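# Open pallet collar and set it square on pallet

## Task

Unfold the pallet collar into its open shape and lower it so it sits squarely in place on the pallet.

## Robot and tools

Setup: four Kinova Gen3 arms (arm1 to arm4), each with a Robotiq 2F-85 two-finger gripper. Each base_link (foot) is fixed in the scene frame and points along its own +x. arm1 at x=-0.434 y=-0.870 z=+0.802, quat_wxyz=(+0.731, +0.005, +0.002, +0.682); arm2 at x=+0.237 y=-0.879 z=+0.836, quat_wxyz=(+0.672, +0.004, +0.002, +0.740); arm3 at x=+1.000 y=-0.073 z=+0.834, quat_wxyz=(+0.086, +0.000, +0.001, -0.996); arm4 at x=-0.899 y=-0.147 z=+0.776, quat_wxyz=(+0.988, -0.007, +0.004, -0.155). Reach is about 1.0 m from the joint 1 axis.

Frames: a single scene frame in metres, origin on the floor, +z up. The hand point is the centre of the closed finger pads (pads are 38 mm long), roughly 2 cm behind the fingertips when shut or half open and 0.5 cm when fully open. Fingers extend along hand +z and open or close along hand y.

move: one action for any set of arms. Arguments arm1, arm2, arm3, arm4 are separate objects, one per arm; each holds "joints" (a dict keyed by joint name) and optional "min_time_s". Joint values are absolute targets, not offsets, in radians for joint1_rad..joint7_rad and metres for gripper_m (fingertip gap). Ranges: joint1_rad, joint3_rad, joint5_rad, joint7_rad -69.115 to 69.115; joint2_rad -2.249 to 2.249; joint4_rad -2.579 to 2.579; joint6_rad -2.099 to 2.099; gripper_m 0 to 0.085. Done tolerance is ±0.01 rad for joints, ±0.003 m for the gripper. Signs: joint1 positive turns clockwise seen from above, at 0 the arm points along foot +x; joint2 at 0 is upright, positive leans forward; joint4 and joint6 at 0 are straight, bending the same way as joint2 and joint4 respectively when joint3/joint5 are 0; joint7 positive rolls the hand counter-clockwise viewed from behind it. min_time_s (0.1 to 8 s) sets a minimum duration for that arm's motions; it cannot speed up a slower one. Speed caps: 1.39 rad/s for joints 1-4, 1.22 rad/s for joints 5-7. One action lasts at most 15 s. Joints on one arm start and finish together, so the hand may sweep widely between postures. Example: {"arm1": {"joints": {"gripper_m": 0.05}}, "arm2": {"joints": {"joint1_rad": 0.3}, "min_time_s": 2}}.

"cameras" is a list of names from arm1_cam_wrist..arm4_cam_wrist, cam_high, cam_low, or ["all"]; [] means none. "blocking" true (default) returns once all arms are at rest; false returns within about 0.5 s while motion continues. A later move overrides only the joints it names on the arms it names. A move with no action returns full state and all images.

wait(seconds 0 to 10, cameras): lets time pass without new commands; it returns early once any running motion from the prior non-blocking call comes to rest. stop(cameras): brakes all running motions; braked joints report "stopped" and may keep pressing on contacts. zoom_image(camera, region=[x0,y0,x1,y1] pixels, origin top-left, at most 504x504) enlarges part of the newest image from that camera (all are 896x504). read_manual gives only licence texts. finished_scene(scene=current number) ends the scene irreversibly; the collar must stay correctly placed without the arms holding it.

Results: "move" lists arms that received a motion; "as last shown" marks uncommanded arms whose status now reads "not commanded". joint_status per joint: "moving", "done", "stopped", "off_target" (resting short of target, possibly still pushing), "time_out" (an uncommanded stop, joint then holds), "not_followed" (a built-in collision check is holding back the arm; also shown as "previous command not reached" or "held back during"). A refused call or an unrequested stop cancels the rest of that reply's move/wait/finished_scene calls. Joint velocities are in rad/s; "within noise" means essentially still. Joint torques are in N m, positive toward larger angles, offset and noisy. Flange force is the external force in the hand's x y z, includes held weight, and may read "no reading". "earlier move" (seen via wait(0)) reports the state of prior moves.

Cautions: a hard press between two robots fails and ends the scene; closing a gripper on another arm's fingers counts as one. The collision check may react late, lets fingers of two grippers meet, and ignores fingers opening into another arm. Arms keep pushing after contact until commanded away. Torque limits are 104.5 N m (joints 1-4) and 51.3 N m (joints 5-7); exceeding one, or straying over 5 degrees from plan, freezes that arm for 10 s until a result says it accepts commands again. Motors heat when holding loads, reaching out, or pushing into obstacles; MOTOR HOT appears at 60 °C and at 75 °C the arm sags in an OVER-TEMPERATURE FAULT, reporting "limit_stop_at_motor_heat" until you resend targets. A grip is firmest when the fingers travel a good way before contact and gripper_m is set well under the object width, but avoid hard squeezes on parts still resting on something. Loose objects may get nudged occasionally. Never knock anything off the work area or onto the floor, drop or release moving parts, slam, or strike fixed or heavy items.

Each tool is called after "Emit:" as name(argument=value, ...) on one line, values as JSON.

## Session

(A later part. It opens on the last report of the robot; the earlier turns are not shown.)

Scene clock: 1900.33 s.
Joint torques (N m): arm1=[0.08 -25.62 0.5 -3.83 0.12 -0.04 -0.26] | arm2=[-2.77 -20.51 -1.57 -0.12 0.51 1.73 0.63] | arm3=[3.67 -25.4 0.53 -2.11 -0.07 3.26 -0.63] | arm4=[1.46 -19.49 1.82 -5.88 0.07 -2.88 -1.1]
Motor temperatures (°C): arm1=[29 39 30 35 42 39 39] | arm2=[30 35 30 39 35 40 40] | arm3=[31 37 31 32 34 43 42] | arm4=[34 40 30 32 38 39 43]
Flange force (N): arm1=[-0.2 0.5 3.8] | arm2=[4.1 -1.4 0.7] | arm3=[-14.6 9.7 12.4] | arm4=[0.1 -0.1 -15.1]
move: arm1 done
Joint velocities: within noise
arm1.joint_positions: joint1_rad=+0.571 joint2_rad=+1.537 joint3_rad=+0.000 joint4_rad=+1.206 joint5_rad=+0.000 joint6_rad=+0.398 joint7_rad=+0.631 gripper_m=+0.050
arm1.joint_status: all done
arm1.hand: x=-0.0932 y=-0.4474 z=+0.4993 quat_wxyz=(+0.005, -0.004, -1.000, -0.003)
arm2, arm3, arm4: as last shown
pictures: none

Emit:
move(arm1={"joints": {"joint2_rad": 1.0025, "joint4_rad": 1.4985, "joint6_rad": 0.641}, "min_time_s": 2.5})

Emit:
move(arm1={"joints": {"joint1_rad": -0.1, "joint2_rad": -0.2, "joint4_rad": 1.467, "joint6_rad": 1.45}, "min_time_s": 3}, arm2={"joints": {"joint1_rad": -0.388, "joint2_rad": 1.1432, "joint4_rad": 1.6923, "joint6_rad": 0.306, "joint7_rad": 2.6696}, "min_time_s": 6}, arm3={"joints": {"joint1_rad": -0.354, "joint2_rad": 1.327, "joint4_rad": 1.028, "joint6_rad": 0.7867, "joint7_rad": 1.2345}, "min_time_s": 6}, arm4={"joints": {"joint1_rad": -0.0286, "joint2_rad": 1.2422, "joint4_rad": 0.9964, "joint6_rad": 0.903, "joint7_rad": 2.0106}, "min_time_s": 6}, cameras=["arm2_cam_wrist", "arm3_cam_wrist", "arm4_cam_wrist", "cam_low", "cam_high"])

Scene clock: 2236.03 s.
Joint torques (N m): arm1=[0.03 -24.31 0.36 -5.72 0.1 -0.04 -0.24] | arm2=[-2.84 -20.51 -1.65 -0.17 0.56 1.74 0.68] | arm3=[3.68 -25.37 0.5 -2.15 -0.08 3.27 -0.64] | arm4=[1.43 -19.36 1.79 -5.89 0.13 -2.87 -1.13]
Motor temperatures (°C): arm1=[29 37 30 35 42 38 39] | arm2=[31 34 30 38 35 40 40] | arm3=[31 38 31 32 34 42 42] | arm4=[33 40 30 32 37 39 43]
Flange force (N): arm1=[-0.8 1.1 3.5] | arm2=[4.2 -1.2 0.6] | arm3=[-14.1 9.5 12.1] | arm4=[0.6 0.1 -15.5]
move: arm1 done
Joint velocities: within noise
arm1.joint_positions: joint1_rad=+0.571 joint2_rad=+1.003 joint3_rad=+0.000 joint4_rad=+1.499 joint5_rad=+0.000 joint6_rad=+0.641 joint7_rad=+0.631 gripper_m=+0.050
arm1.joint_status: all done
arm1.hand: x=-0.0911 y=-0.4492 z=+0.7491 quat_wxyz=(+0.005, -0.004, -1.000, -0.003)
arm2, arm3, arm4: as last shown
arm2.hand: x=+0.0351 y=-0.4445 z=+0.4870 quat_wxyz=(-0.001, +1.000, +0.007, -0.004)
pictures: none

Scene clock: 2242.33 s.
Joint torques (N m): arm1=[0.24 -7.09 -0.02 -10.31 0.14 -1.22 -0.21] | arm2=[-5.41 -22.18 -6.85 -2.27 -1.34 0.95 0] | arm3=[3.48 -37.75 1.66 -4.57 0.02 3.01 -0.81] | arm4=[3.7 -41.14 3.37 -9.7 -0.37 2.22 -1.9]
Motor temperatures (°C): arm1=[29 37 30 35 42 38 39] | arm2=[31 35 30 38 35 40 40] | arm3=[31 39 31 32 34 43 42] | arm4=[33 41 30 32 38 39 43]
Flange force (N): arm1=[-1.3 1.2 1.9] | arm2=[10.1 -4.8 4.4] | arm3=[-19.7 10.7 27.2] | arm4=[-9.7 -2.7 27.9]
move: arm1 done; arm2 done; arm3 done; arm4 done
Joint velocities: within noise
arm1.joint_positions: joint1_rad=-0.100 joint2_rad=-0.200 joint3_rad=+0.000 joint4_rad=+1.467 joint5_rad=+0.000 joint6_rad=+1.450 joint7_rad=+0.631 gripper_m=+0.050
arm1.joint_status: all done
arm1.hand: x=-0.4153 y=-0.5275 z=+1.3115 quat_wxyz=(-0.059, +0.317, -0.924, -0.206)
arm2.joint_positions: joint1_rad=-0.388 joint2_rad=+1.143 joint3_rad=+0.000 joint4_rad=+1.692 joint5_rad=+0.000 joint6_rad=+0.306 joint7_rad=+2.670 gripper_m=+0.019
arm2.joint_status: all done
arm2.hand: x=+0.0348 y=-0.4446 z=+0.6874 quat_wxyz=(-0.001, +1.000, +0.006, -0.004)
arm3.joint_positions: joint1_rad=-0.354 joint2_rad=+1.327 joint3_rad=+0.000 joint4_rad=+1.028 joint5_rad=+0.000 joint6_rad=+0.787 joint7_rad=+1.235 gripper_m=+0.019
arm3.joint_status: all done
arm3.hand: x=+0.4420 y=-0.3681 z=+0.6865 quat_wxyz=(+0.001, -0.995, -0.095, +0.000)
arm4.joint_positions: joint1_rad=-0.029 joint2_rad=+1.242 joint3_rad=+0.000 joint4_rad=+0.996 joint5_rad=+0.000 joint6_rad=+0.903 joint7_rad=+2.011 gripper_m=+0.019
arm4.joint_status: all done
arm4.hand: x=-0.2876 y=-0.3517 z=+0.6870 quat_wxyz=(+0.005, +0.078, -0.997, +0.006)
pictures: arm2_cam_wrist, arm3_cam_wrist, arm4_cam_wrist, cam_high, cam_low

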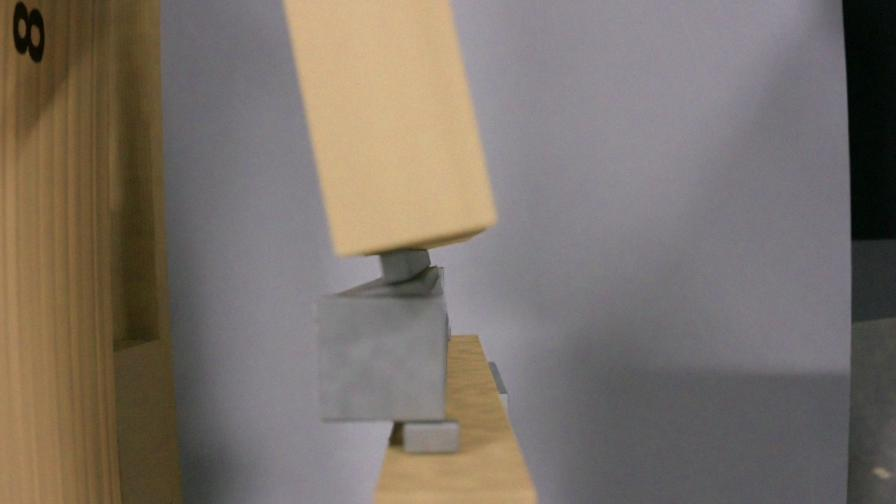

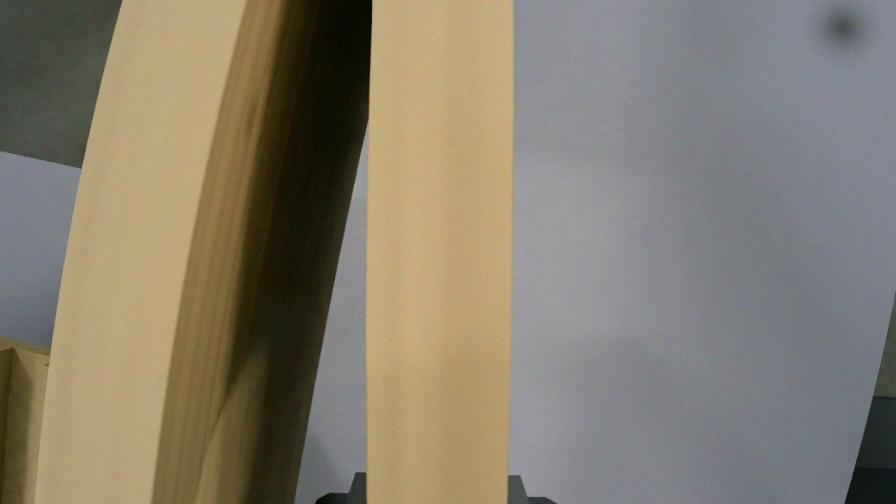

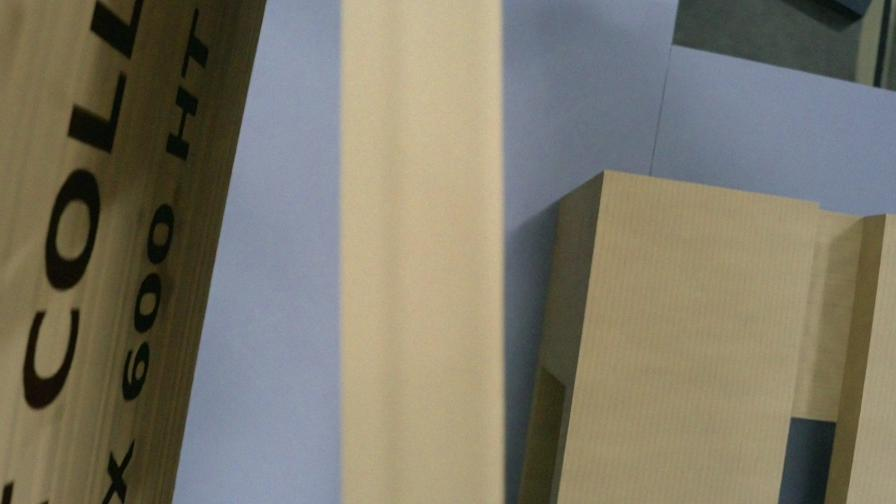

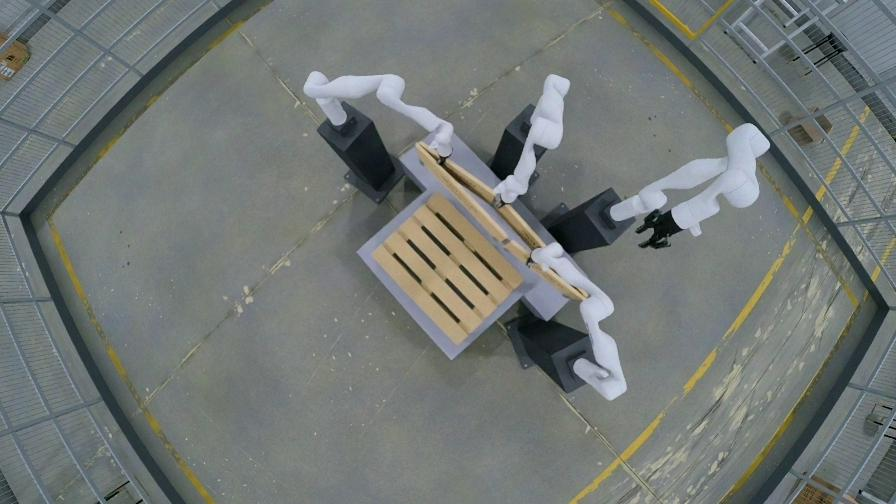

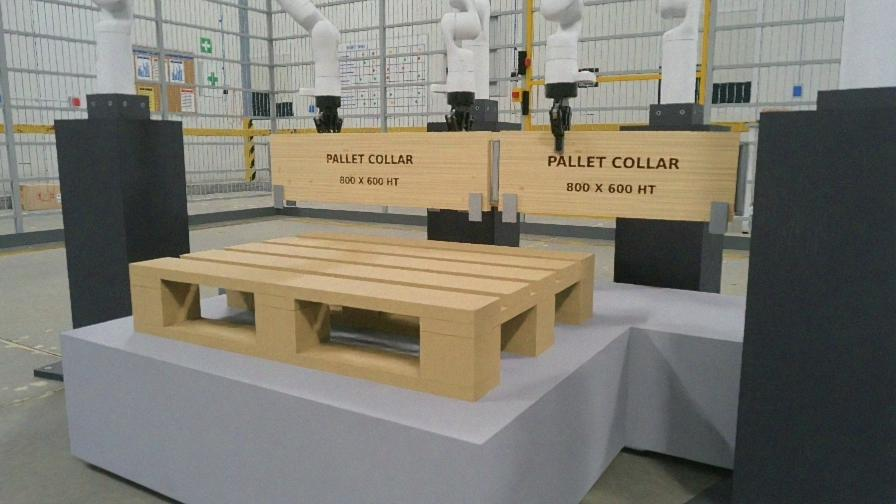

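Emit:
move(arm2={"joints": {"joint1_rad": -0.3467, "joint2_rad": 1.1574, "joint4_rad": 1.6243, "joint6_rad": 0.360, "joint7_rad": 2.734}, "min_time_s": 3.5}, arm3={"joints": {"joint1_rad": -0.2382, "joint2_rad": 1.273, "joint4_rad": 1.1863, "joint6_rad": 0.6823, "joint7_rad": 1.5011}, "min_time_s": 3.5}, arm4={"joints": {"joint1_rad": -0.130, "joint2_rad": 1.1902, "joint4_rad": 1.1314, "joint6_rad": 0.820, "joint7_rad": 2.0602}, "min_time_s": 3.5})

Emit:
move(arm2={"joints": {"joint1_rad": -0.2956, "joint2_rad": 1.1727, "joint4_rad": 1.5586, "joint6_rad": 0.4103, "joint7_rad": 2.809}, "min_time_s": 3.5}, arm3={"joints": {"joint1_rad": -0.1167, "joint2_rad": 1.2441, "joint4_rad": 1.2753, "joint6_rad": 0.6222, "joint7_rad": 1.7726}, "min_time_s": 3.5}, arm4={"joints": {"joint1_rad": -0.2322, "joint2_rad": 1.1546, "joint4_rad": 1.2255, "joint6_rad": 0.7615, "joint7_rad": 2.108}, "min_time_s": 3.5}, cameras=["arm2_cam_wrist", "arm3_cam_wrist", "arm4_cam_wrist", "cam_low", "cam_high"])

Scene clock: 2258.23 s.
Joint torques (N m): arm1=[0.15 -7.13 -0.02 -10.3 0.08 -1.3 -0.26] | arm2=[-7.95 -22.09 -9.73 -2.14 -2.12 1.5 -0.02] | arm3=[4.42 -35.62 2.56 -2.08 0.53 3.47 -0.11] | arm4=[3.33 -39.84 2.85 -9.22 -1.16 1.9 -2.34]
Motor temperatures (°C): arm1=[29 37 30 35 42 38 39] | arm2=[31 35 30 38 35 40 40] | arm3=[31 40 31 32 34 43 42] | arm4=[33 42 30 32 38 39 43]
Flange force (N): arm1=[-1.6 1.2 1.6] | arm2=[14.6 -6.3 4.1] | arm3=[-22.7 8.1 27.6] | arm4=[-7.3 -3.2 27.5]
move: arm2 done; arm3 done; arm4 done
Joint velocities: within noise
arm1: as last shown
arm2.joint_positions: joint1_rad=-0.347 joint2_rad=+1.157 joint3_rad=+0.000 joint4_rad=+1.624 joint5_rad=+0.000 joint6_rad=+0.360 joint7_rad=+2.734 gripper_m=+0.019
arm2.joint_status: all done
arm2.hand: x=+0.0451 y=-0.4201 z=+0.6874 quat_wxyz=(-0.001, +1.000, +0.018, -0.004)
arm3.joint_positions: joint1_rad=-0.238 joint2_rad=+1.273 joint3_rad=+0.000 joint4_rad=+1.186 joint5_rad=+0.000 joint6_rad=+0.682 joint7_rad=+1.501 gripper_m=+0.019
arm3.joint_status: all done
arm3.hand: x=+0.4394 y=-0.2895 z=+0.6866 quat_wxyz=(+0.001, -0.986, -0.169, +0.000)
arm4.joint_positions: joint1_rad=-0.130 joint2_rad=+1.190 joint3_rad=+0.000 joint4_rad=+1.131 joint5_rad=+0.000 joint6_rad=+0.820 joint7_rad=+2.060 gripper_m=+0.019
arm4.joint_status: all done
arm4.hand: x=-0.2943 y=-0.2843 z=+0.6869 quat_wxyz=(+0.006, +0.153, -0.988, +0.005)
pictures: none

Scene clock: 2262.03 s.
Joint torques (N m): arm1=[0.17 -7.04 -0.01 -10.32 0.1 -1.32 -0.29] | arm2=[-6.52 -22.94 -7.44 -2.61 -1.34 1.55 0.58] | arm3=[4.24 -37.17 2.23 -4.57 0.69 1.68 0.56] | arm4=[2.26 -39.28 2.13 -9.33 -1.47 1.34 -2.19]
Motor temperatures (°C): arm1=[29 37 30 35 42 38 39] | arm2=[31 35 30 38 35 40 40] | arm3=[31 40 31 32 34 43 42] | arm4=[33 43 30 32 38 39 43]
Flange force (N): arm1=[-1.5 1.0 1.6] | arm2=[10.8 -3.8 4.7] | arm3=[-17.4 4.4 27.7] | arm4=[-4.8 -3.8 27.4]
move: arm2 done; arm3 done; arm4 done
Joint velocities: within noise
arm1: as last shown
arm2.joint_positions: joint1_rad=-0.296 joint2_rad=+1.173 joint3_rad=+0.000 joint4_rad=+1.559 joint5_rad=+0.000 joint6_rad=+0.410 joint7_rad=+2.809 gripper_m=+0.019
arm2.joint_status: all done
arm2.hand: x=+0.0622 y=-0.3950 z=+0.6874 quat_wxyz=(-0.001, +1.000, +0.030, -0.004)
arm3.joint_positions: joint1_rad=-0.117 joint2_rad=+1.244 joint3_rad=+0.000 joint4_rad=+1.275 joint5_rad=+0.000 joint6_rad=+0.622 joint7_rad=+1.773 gripper_m=+0.019
arm3.joint_status: all done
arm3.hand: x=+0.4353 y=-0.2147 z=+0.6868 quat_wxyz=(+0.001, -0.970, -0.243, -0.001)
arm4.joint_positions: joint1_rad=-0.232 joint2_rad=+1.155 joint3_rad=+0.000 joint4_rad=+1.225 joint5_rad=+0.000 joint6_rad=+0.762 joint7_rad=+2.108 gripper_m=+0.019
arm4.joint_status: all done
arm4.hand: x=-0.3022 y=-0.2203 z=+0.6869 quat_wxyz=(+0.006, +0.227, -0.974, +0.005)
pictures: arm2_cam_wrist, arm3_cam_wrist, arm4_cam_wrist, cam_high, cam_low

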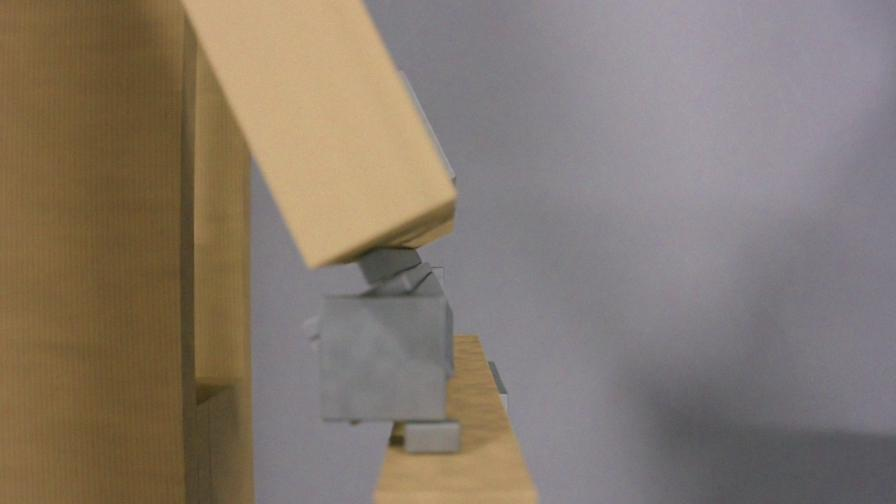

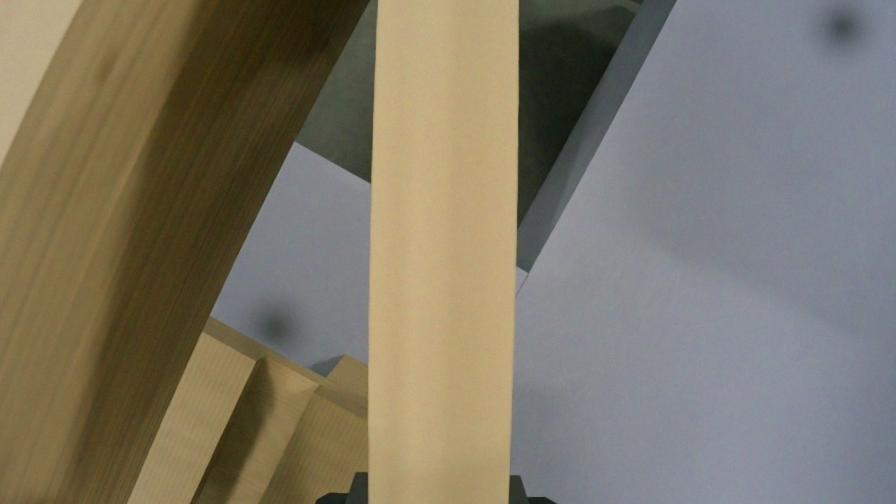

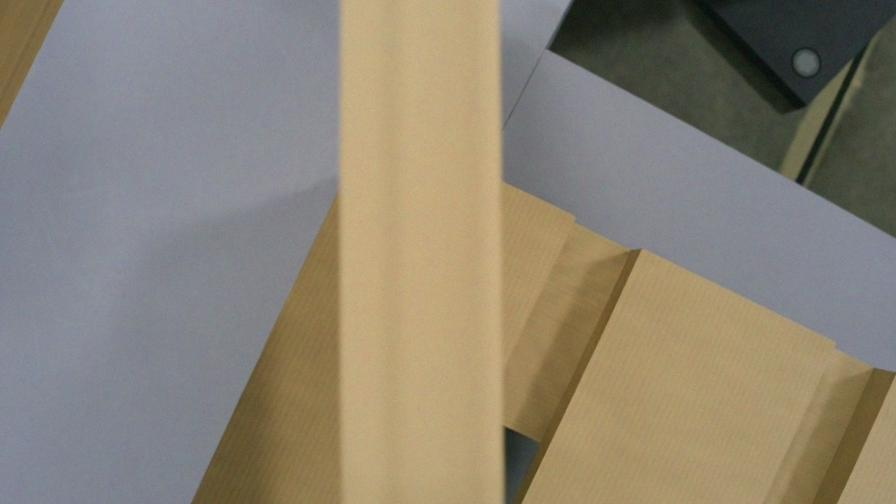

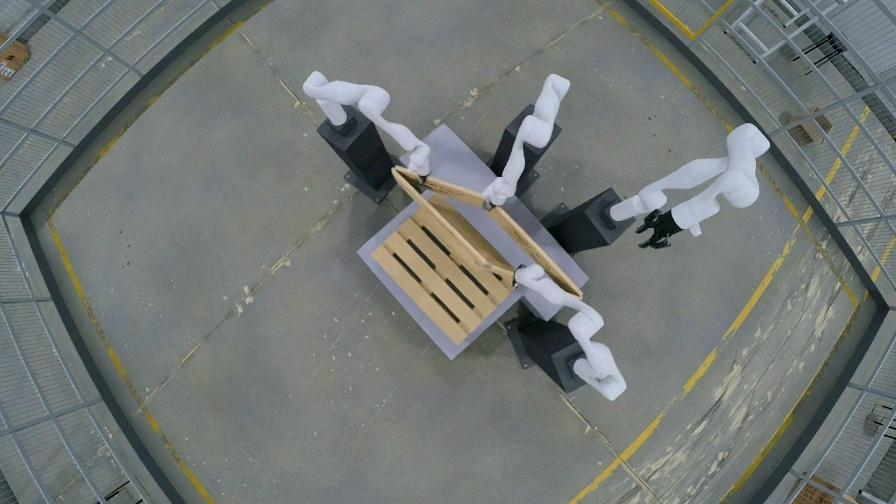

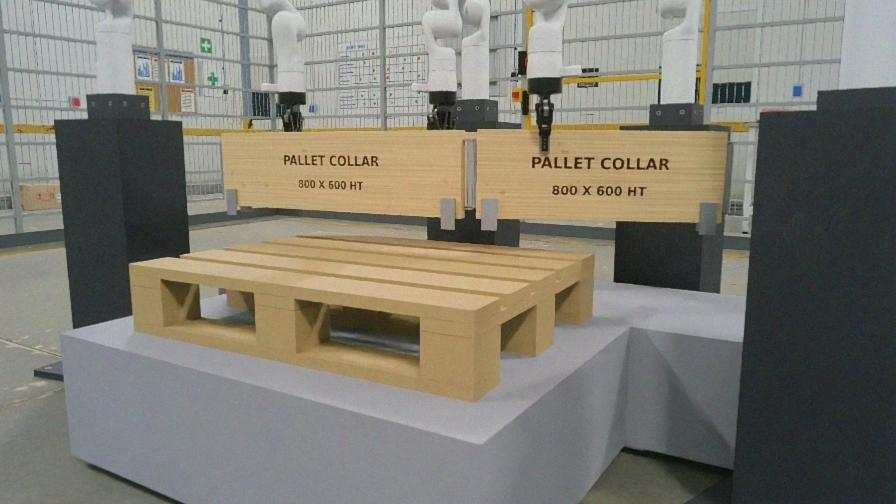

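Emit:
move(arm2={"joints": {"joint1_rad": -0.2288, "joint2_rad": 1.1829, "joint4_rad": 1.5181, "joint6_rad": 0.4406, "joint7_rad": 2.876}, "min_time_s": 3.5}, arm3={"joints": {"joint1_rad": 0.008, "joint2_rad": 1.2316, "joint4_rad": 1.3158, "joint6_rad": 0.5942, "joint7_rad": 2.0713}, "min_time_s": 3.5}, arm4={"joints": {"joint1_rad": -0.3658, "joint2_rad": 1.1281, "joint4_rad": 1.295, "joint6_rad": 0.7185, "joint7_rad": 2.1494}, "min_time_s": 3.5})

Emit:
move(arm2={"joints": {"joint1_rad": -0.1494, "joint2_rad": 1.1942, "joint4_rad": 1.4718, "joint6_rad": 0.4756, "joint7_rad": 2.955}, "min_time_s": 3.5}, arm3={"joints": {"joint1_rad": 0.1242, "joint2_rad": 1.233, "joint4_rad": 1.3111, "joint6_rad": 0.5975, "joint7_rad": 2.3635}, "min_time_s": 3.5}, arm4={"joints": {"joint1_rad": -0.4908, "joint2_rad": 1.1173, "joint4_rad": 1.3228, "joint6_rad": 0.7015, "joint7_rad": 2.1994}, "min_time_s": 3.5}, cameras=["cam_low", "cam_high"])

Scene clock: 2278.47 s.
Joint torques (N m): arm1=[0.2 -7.07 0.07 -10.25 0.11 -1.28 -0.24] | arm2=[-3.27 -25.07 -3.17 -3.98 0.11 1.23 1.21] | arm3=[2.41 -38.7 0.5 -7.56 0.45 -0.01 0.95] | arm4=[1.63 -37.54 1.45 -8.6 -1.7 1.52 -2.13]
Motor temperatures (°C): arm1=[29 36 30 35 42 38 39] | arm2=[31 35 30 38 35 40 40] | arm3=[31 40 31 32 34 43 42] | arm4=[33 43 30 32 38 39 43]
Flange force (N): arm1=[-1.3 1.4 1.5] | arm2=[4.0 0.5 7.0] | arm3=[-10.3 0.9 26.8] | arm4=[-2.9 -3.9 26.1]
move: arm2 done; arm3 done; arm4 done
Joint velocities: within noise
arm1: as last shown
arm2.joint_positions: joint1_rad=-0.229 joint2_rad=+1.183 joint3_rad=+0.000 joint4_rad=+1.518 joint5_rad=+0.000 joint6_rad=+0.441 joint7_rad=+2.876 gripper_m=+0.019
arm2.joint_status: all done
arm2.hand: x=+0.0915 y=-0.3748 z=+0.6872 quat_wxyz=(-0.001, +1.000, +0.030, -0.004)
arm3.joint_positions: joint1_rad=+0.008 joint2_rad=+1.232 joint3_rad=+0.000 joint4_rad=+1.316 joint5_rad=+0.000 joint6_rad=+0.594 joint7_rad=+2.071 gripper_m=+0.019
arm3.joint_status: all done
arm3.hand: x=+0.4309 y=-0.1419 z=+0.6869 quat_wxyz=(+0.001, -0.945, -0.326, -0.001)
arm4.joint_positions: joint1_rad=-0.366 joint2_rad=+1.128 joint3_rad=+0.000 joint4_rad=+1.295 joint5_rad=+0.000 joint6_rad=+0.718 joint7_rad=+2.149 gripper_m=+0.019
arm4.joint_status: all done
arm4.hand: x=-0.3124 y=-0.1408 z=+0.6871 quat_wxyz=(+0.007, +0.311, -0.950, +0.004)
pictures: none

Scene clock: 2282.27 s.
Joint torques (N m): arm1=[0.16 -7.06 0.01 -10.3 0.06 -1.31 -0.26] | arm2=[0.74 -28.29 1.57 -7.45 1.51 -0.2 1.67] | arm3=[-1.79 -41.16 -3.66 -11.12 -0.6 -1.66 1.21] | arm4=[1.29 -36.83 1.11 -8.22 -1.85 1.52 -2]
Motor temperatures (°C): arm1=[29 36 30 35 42 38 39] | arm2=[31 35 30 38 35 40 40] | arm3=[31 40 31 32 34 43 42] | arm4=[33 44 30 32 38 39 43]
Flange force (N): arm1=[-1.4 1.1 1.6] | arm2=[-3.7 7.8 8.3] | arm3=[-0.3 -1.6 26.6] | arm4=[-2.6 -4.4 25.5]
move: arm2 done; arm3 done; arm4 done
Joint velocities: within noise
arm1: as last shown
arm2.joint_positions: joint1_rad=-0.149 joint2_rad=+1.194 joint3_rad=+0.000 joint4_rad=+1.472 joint5_rad=+0.000 joint6_rad=+0.476 joint7_rad=+2.955 gripper_m=+0.019
arm2.joint_status: all done
arm2.hand: x=+0.1291 y=-0.3536 z=+0.6874 quat_wxyz=(-0.001, +1.000, +0.030, -0.004)
arm3.joint_positions: joint1_rad=+0.124 joint2_rad=+1.233 joint3_rad=+0.000 joint4_rad=+1.311 joint5_rad=+0.000 joint6_rad=+0.598 joint7_rad=+2.364 gripper_m=+0.019
arm3.joint_status: all done
arm3.hand: x=+0.4256 y=-0.0755 z=+0.6871 quat_wxyz=(+0.001, -0.913, -0.408, -0.001)
arm4.joint_positions: joint1_rad=-0.491 joint2_rad=+1.117 joint3_rad=+0.000 joint4_rad=+1.323 joint5_rad=+0.000 joint6_rad=+0.701 joint7_rad=+2.199 gripper_m=+0.019
arm4.joint_status: all done
arm4.hand: x=-0.3238 y=-0.0687 z=+0.6869 quat_wxyz=(+0.007, +0.393, -0.920, +0.004)
pictures: cam_high, cam_low

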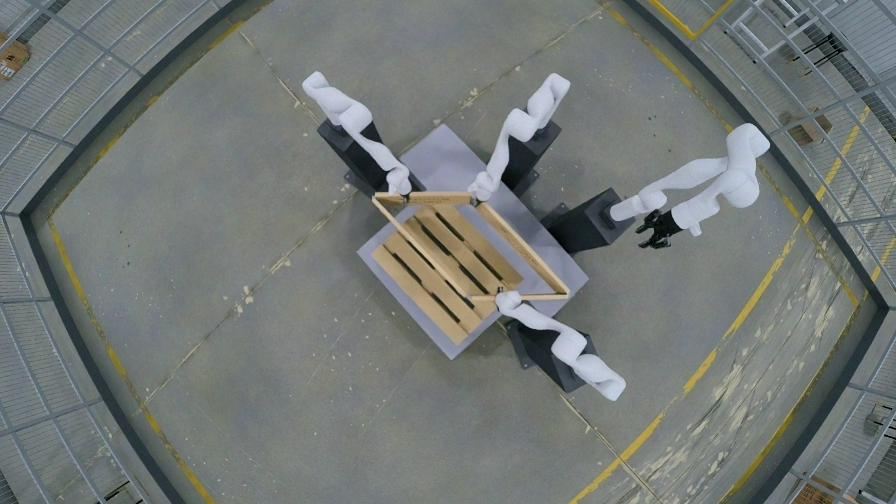

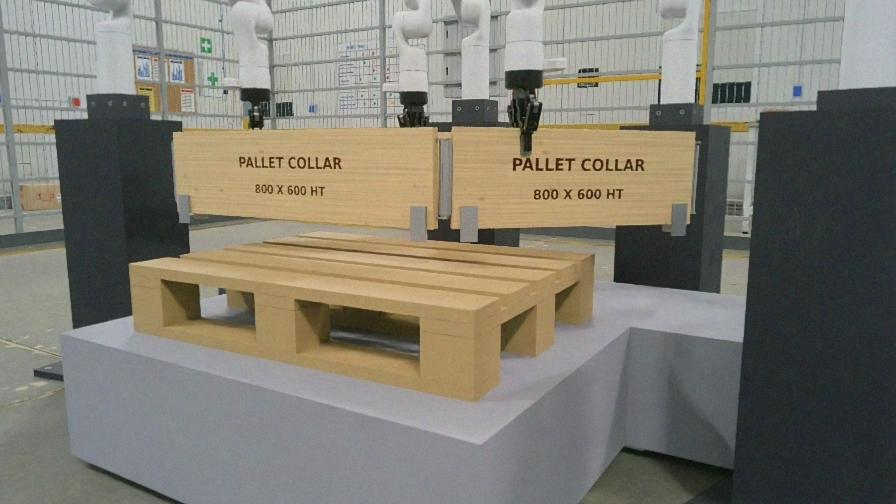

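Emit:
move(arm2={"joints": {"joint1_rad": -0.0607, "joint2_rad": 1.2096, "joint4_rad": 1.4132, "joint6_rad": 0.5188, "joint7_rad": 3.044}, "min_time_s": 3.5}, arm3={"joints": {"joint1_rad": 0.2259, "joint2_rad": 1.2453, "joint4_rad": 1.2722, "joint6_rad": 0.6241, "joint7_rad": 2.6392}, "min_time_s": 3.5}, arm4={"joints": {"joint1_rad": -0.6013, "joint2_rad": 1.115, "joint4_rad": 1.3255, "joint6_rad": 0.7011, "joint7_rad": 2.2639}, "min_time_s": 3.5})

Emit:
move(arm2={"joints": {"joint1_rad": 0.0335, "joint2_rad": 1.2322, "joint4_rad": 1.3341, "joint6_rad": 0.5753, "joint7_rad": 3.138}, "min_time_s": 3.5}, arm3={"joints": {"joint1_rad": 0.3087, "joint2_rad": 1.2646, "joint4_rad": 1.2118, "joint6_rad": 0.6652, "joint7_rad": 2.898}, "min_time_s": 3.5}, arm4={"joints": {"joint1_rad": -0.6942, "joint2_rad": 1.1179, "joint4_rad": 1.3142, "joint6_rad": 0.7095, "joint7_rad": 2.346}, "min_time_s": 3.5}, cameras=["cam_low", "cam_high"])

Scene clock: 2297.63 s.
Joint torques (N m): arm1=[0.17 -7.12 0.1 -10.23 0.05 -1.33 -0.29] | arm2=[2.91 -32.51 4.35 -11.94 2.59 -1.99 2.01] | arm3=[-5.86 -41.22 -7.91 -11.02 -2.07 -1.54 1.03] | arm4=[0.64 -34.31 -0.27 -5.88 -2.54 2.85 -2.06]
Motor temperatures (°C): arm1=[29 36 30 35 42 38 39] | arm2=[31 35 30 38 35 40 40] | arm3=[31 40 31 32 34 43 42] | arm4=[33 44 30 32 38 39 43]
Flange force (N): arm1=[-1.5 1.5 1.3] | arm2=[-8.4 15.4 10.0] | arm3=[6.0 -6.2 26.3] | arm4=[-3.5 -7.2 23.8]
move: arm2 done; arm3 done; arm4 done
Joint velocities: within noise
arm1: as last shown
arm2.joint_positions: joint1_rad=-0.061 joint2_rad=+1.210 joint3_rad=+0.000 joint4_rad=+1.413 joint5_rad=+0.000 joint6_rad=+0.519 joint7_rad=+3.044 gripper_m=+0.019
arm2.joint_status: all done
arm2.hand: x=+0.1738 y=-0.3322 z=+0.6875 quat_wxyz=(-0.001, +1.000, +0.030, -0.004)
arm3.joint_positions: joint1_rad=+0.226 joint2_rad=+1.245 joint3_rad=+0.000 joint4_rad=+1.272 joint5_rad=+0.000 joint6_rad=+0.624 joint7_rad=+2.639 gripper_m=+0.019
arm3.joint_status: all done
arm3.hand: x=+0.4198 y=-0.0167 z=+0.6871 quat_wxyz=(+0.001, -0.874, -0.486, -0.001)
arm4.joint_positions: joint1_rad=-0.601 joint2_rad=+1.115 joint3_rad=+0.000 joint4_rad=+1.326 joint5_rad=+0.000 joint6_rad=+0.701 joint7_rad=+2.264 gripper_m=+0.019
arm4.joint_status: all done
arm4.hand: x=-0.3365 y=-0.0057 z=+0.6870 quat_wxyz=(+0.007, +0.472, -0.882, +0.003)
pictures: none

Scene clock: 2301.43 s.
Joint torques (N m): arm1=[0.19 -7.11 0.02 -10.27 0.06 -1.3 -0.27] | arm2=[3.38 -37.39 5.14 -18.2 3.09 -4.86 2.29] | arm3=[-11.72 -40.3 -13.67 -9.58 -4.09 -0.26 1.19] | arm4=[-0.03 -33.59 -1.32 -4.84 -3.13 3.57 -2.08]
Motor temperatures (°C): arm1=[29 36 30 35 42 38 39] | arm2=[31 35 30 39 35 40 40] | arm3=[31 40 31 32 34 43 42] | arm4=[33 44 30 32 38 39 43]
Flange force (N): arm1=[-1.5 1.3 1.5] | arm2=[-11.2 25.9 9.7] | arm3=[15.9 -9.7 26.2] | arm4=[-3.3 -9.6 23.7]
move: arm2 done; arm3 done; arm4 done
Joint velocities: within noise
arm1: as last shown
arm2.joint_positions: joint1_rad=+0.034 joint2_rad=+1.232 joint3_rad=+0.000 joint4_rad=+1.334 joint5_rad=+0.000 joint6_rad=+0.575 joint7_rad=+3.138 gripper_m=+0.019
arm2.joint_status: all done
arm2.hand: x=+0.2244 y=-0.3104 z=+0.6875 quat_wxyz=(-0.001, +1.000, +0.030, -0.004)
arm3.joint_positions: joint1_rad=+0.309 joint2_rad=+1.265 joint3_rad=+0.000 joint4_rad=+1.212 joint5_rad=+0.000 joint6_rad=+0.665 joint7_rad=+2.898 gripper_m=+0.019
arm3.joint_status: all done
arm3.hand: x=+0.4138 y=+0.0328 z=+0.6872 quat_wxyz=(+0.001, -0.828, -0.561, -0.001)
arm4.joint_positions: joint1_rad=-0.694 joint2_rad=+1.118 joint3_rad=+0.000 joint4_rad=+1.314 joint5_rad=+0.000 joint6_rad=+0.709 joint7_rad=+2.346 gripper_m=+0.019
arm4.joint_status: all done
arm4.hand: x=-0.3497 y=+0.0469 z=+0.6871 quat_wxyz=(+0.007, +0.547, -0.837, +0.003)
pictures: cam_high, cam_low

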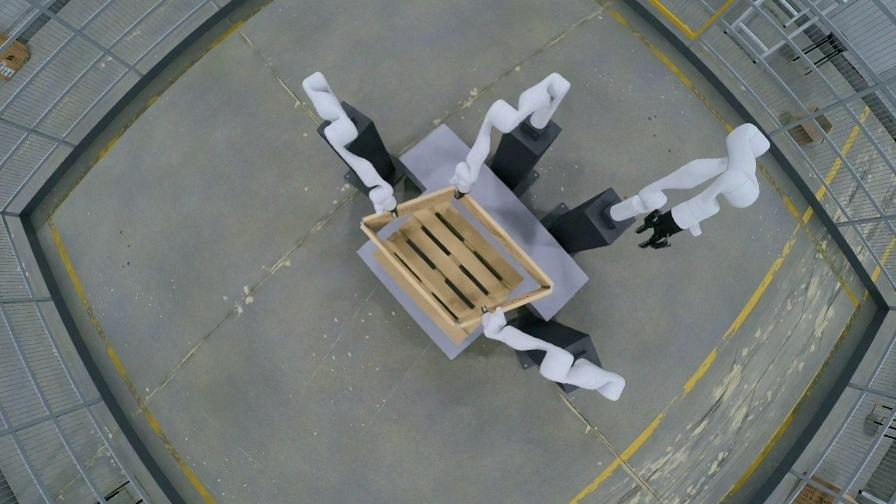

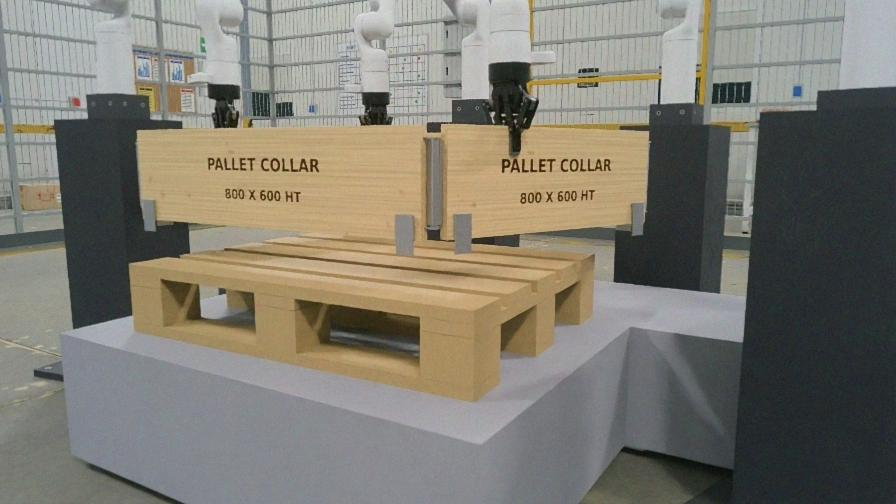

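Emit:
move(arm2={"joints": {"joint1_rad": 0.1019, "joint2_rad": 1.2545, "joint4_rad": 1.2602, "joint6_rad": 0.6269, "joint7_rad": 3.2067}, "min_time_s": 3.5}, arm3={"joints": {"joint1_rad": 0.3646, "joint2_rad": 1.2808, "joint4_rad": 1.1621, "joint6_rad": 0.6987, "joint7_rad": 3.0759}, "min_time_s": 3.5}, arm4={"joints": {"joint1_rad": -0.737, "joint2_rad": 1.1296, "joint4_rad": 1.2804, "joint6_rad": 0.7316, "joint7_rad": 2.4282}, "min_time_s": 3.5})

Emit:
move(arm2={"joints": {"joint1_rad": 0.1687, "joint2_rad": 1.2828, "joint4_rad": 1.1703, "joint6_rad": 0.6885, "joint7_rad": 3.2735}, "min_time_s": 3.5}, arm3={"joints": {"joint1_rad": 0.4112, "joint2_rad": 1.2993, "joint4_rad": 1.1082, "joint6_rad": 0.7341, "joint7_rad": 3.2505}, "min_time_s": 3.5}, arm4={"joints": {"joint1_rad": -0.7803, "joint2_rad": 1.1306, "joint4_rad": 1.2769, "joint6_rad": 0.7341, "joint7_rad": 2.5099}, "min_time_s": 3.5}, cameras=["all"])

Scene clock: 2363.40 s.
Joint torques (N m): arm1=[0.17 -7.15 0.01 -10.27 0.08 -1.32 -0.25] | arm2=[-1.14 -32.53 -0.51 -9.88 0.48 -0.36 1.45] | arm3=[-6.45 -50.44 -6.98 -22.33 -1.15 -7.01 2.16] | arm4=[5.91 -44.57 5.6 -21.08 0.27 -5.83 -1.31]
Motor temperatures (°C): arm1=[29 36 30 35 42 38 39] | arm2=[31 37 30 39 35 40 40] | arm3=[31 40 32 32 34 42 42] | arm4=[33 43 30 32 38 39 43]
Flange force (N): arm1=[-1.6 1.4 1.5] | arm2=[-1.6 8.3 11.6] | arm3=[7.4 16.9 26.3] | arm4=[6.6 20.0 23.0]
move: arm2 done; arm3 done; arm4 done
Joint velocities: within noise
arm1: as last shown
arm2.joint_positions: joint1_rad=+0.102 joint2_rad=+1.255 joint3_rad=+0.000 joint4_rad=+1.260 joint5_rad=+0.000 joint6_rad=+0.627 joint7_rad=+3.207 gripper_m=+0.019
arm2.joint_status: all done
arm2.hand: x=+0.2633 y=-0.2946 z=+0.6875 quat_wxyz=(-0.001, +1.000, +0.030, -0.004)
arm3.joint_positions: joint1_rad=+0.365 joint2_rad=+1.281 joint3_rad=+0.000 joint4_rad=+1.162 joint5_rad=+0.000 joint6_rad=+0.699 joint7_rad=+3.076 gripper_m=+0.019
arm3.joint_status: all done
arm3.hand: x=+0.4106 y=+0.0674 z=+0.6874 quat_wxyz=(+0.001, -0.792, -0.610, -0.001)
arm4.joint_positions: joint1_rad=-0.737 joint2_rad=+1.130 joint3_rad=+0.000 joint4_rad=+1.280 joint5_rad=+0.000 joint6_rad=+0.732 joint7_rad=+2.428 gripper_m=+0.019
arm4.joint_status: all done
arm4.hand: x=-0.3519 y=+0.0733 z=+0.6869 quat_wxyz=(+0.008, +0.598, -0.801, +0.002)
pictures: none

Scene clock: 2367.20 s.
Joint torques (N m): arm1=[0.27 -7.08 0 -10.28 0.07 -1.27 -0.26] | arm2=[-2.03 -27.96 -2.08 -3.11 -0.51 3.67 1.09] | arm3=[2.62 -47.1 1.46 -17.62 1.87 -4.1 2.49] | arm4=[4.26 -40.65 3.6 -16.16 -0.64 -2.88 -1.4]
Motor temperatures (°C): arm1=[29 36 30 35 42 38 39] | arm2=[31 37 30 39 35 40 40] | arm3=[31 40 32 32 34 42 42] | arm4=[33 43 30 33 38 39 43]
Flange force (N): arm1=[-1.4 1.2 1.6] | arm2=[2.3 -5.2 12.2] | arm3=[-9.6 7.1 26.3] | arm4=[3.1 12.4 22.0]
move: arm2 done; arm3 done; arm4 done
Joint velocities: within noise
arm1.joint_positions: joint1_rad=-0.100 joint2_rad=-0.200 joint3_rad=+0.000 joint4_rad=+1.467 joint5_rad=+0.000 joint6_rad=+1.450 joint7_rad=+0.631 gripper_m=+0.050
arm1.joint_status: not commanded
arm1.hand: x=-0.4153 y=-0.5275 z=+1.3115 quat_wxyz=(-0.059, +0.317, -0.924, -0.206)
arm2.joint_positions: joint1_rad=+0.169 joint2_rad=+1.283 joint3_rad=+0.000 joint4_rad=+1.170 joint5_rad=+0.000 joint6_rad=+0.689 joint7_rad=+3.273 gripper_m=+0.019
arm2.joint_status: all done
arm2.hand: x=+0.3036 y=-0.2790 z=+0.6877 quat_wxyz=(-0.001, +1.000, +0.030, -0.004)
arm3.joint_positions: joint1_rad=+0.411 joint2_rad=+1.299 joint3_rad=+0.000 joint4_rad=+1.108 joint5_rad=+0.000 joint6_rad=+0.734 joint7_rad=+3.250 gripper_m=+0.019
arm3.joint_status: all done
arm3.hand: x=+0.4075 y=+0.0971 z=+0.6873 quat_wxyz=(+0.001, -0.752, -0.660, -0.001)
arm4.joint_positions: joint1_rad=-0.780 joint2_rad=+1.131 joint3_rad=+0.000 joint4_rad=+1.277 joint5_rad=+0.000 joint6_rad=+0.734 joint7_rad=+2.510 gripper_m=+0.019
arm4.joint_status: all done
arm4.hand: x=-0.3612 y=+0.0972 z=+0.6869 quat_wxyz=(+0.008, +0.647, -0.762, +0.002)
pictures: arm1_cam_wrist, arm2_cam_wrist, arm3_cam_wrist, arm4_cam_wrist, cam_high, cam_low

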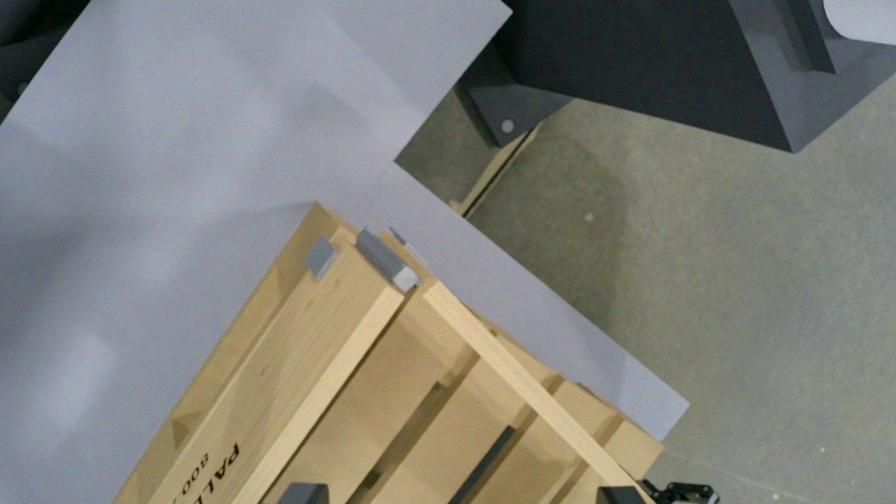

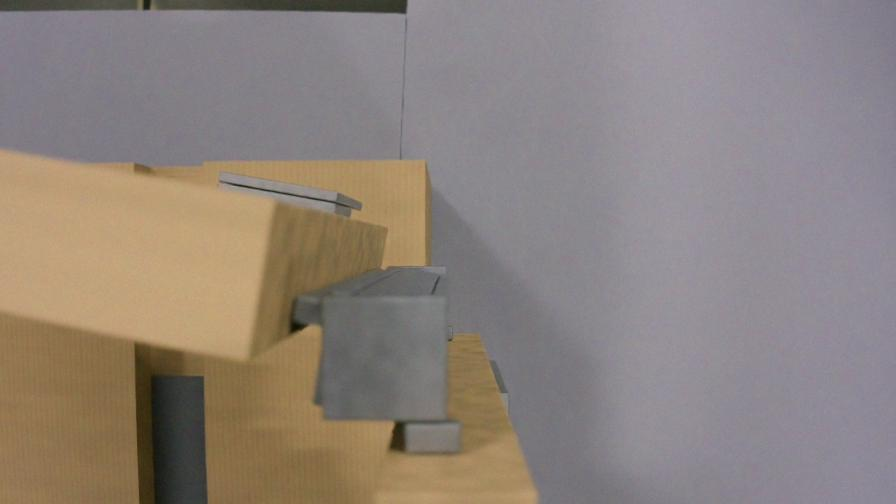

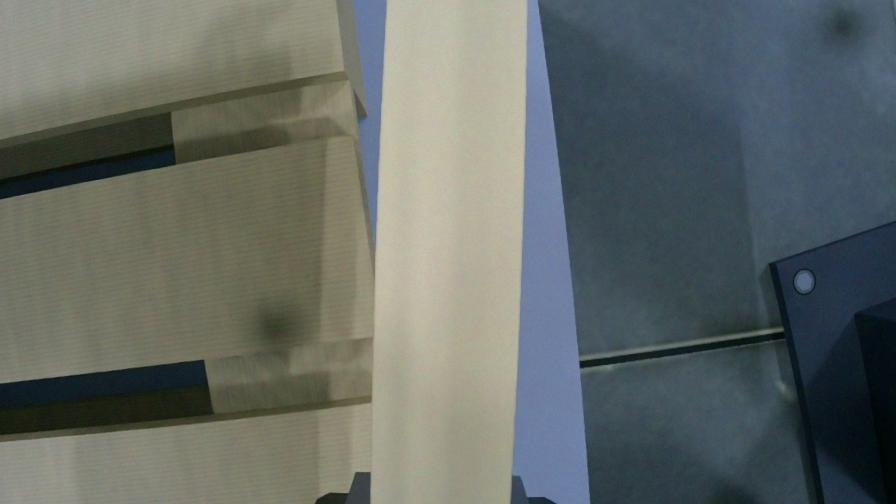

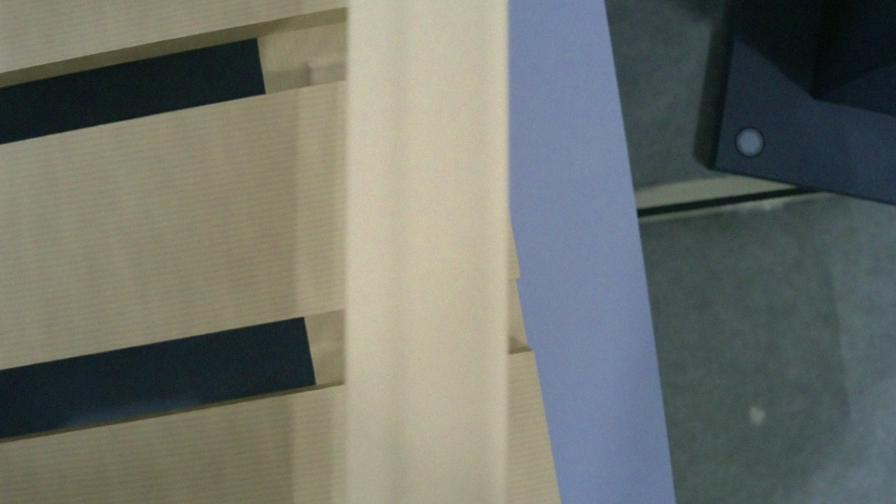

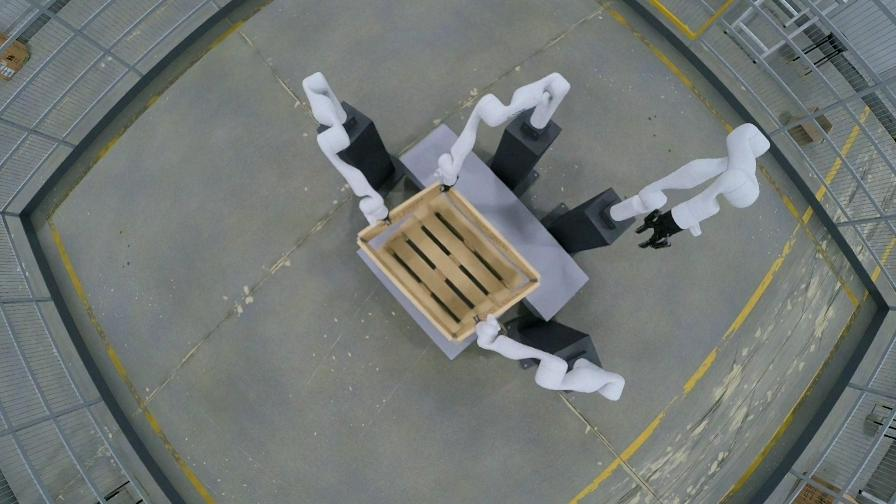

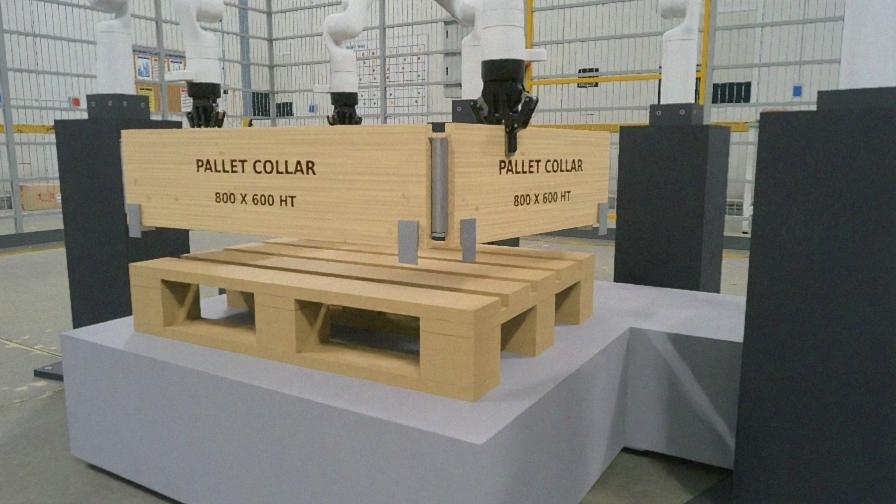

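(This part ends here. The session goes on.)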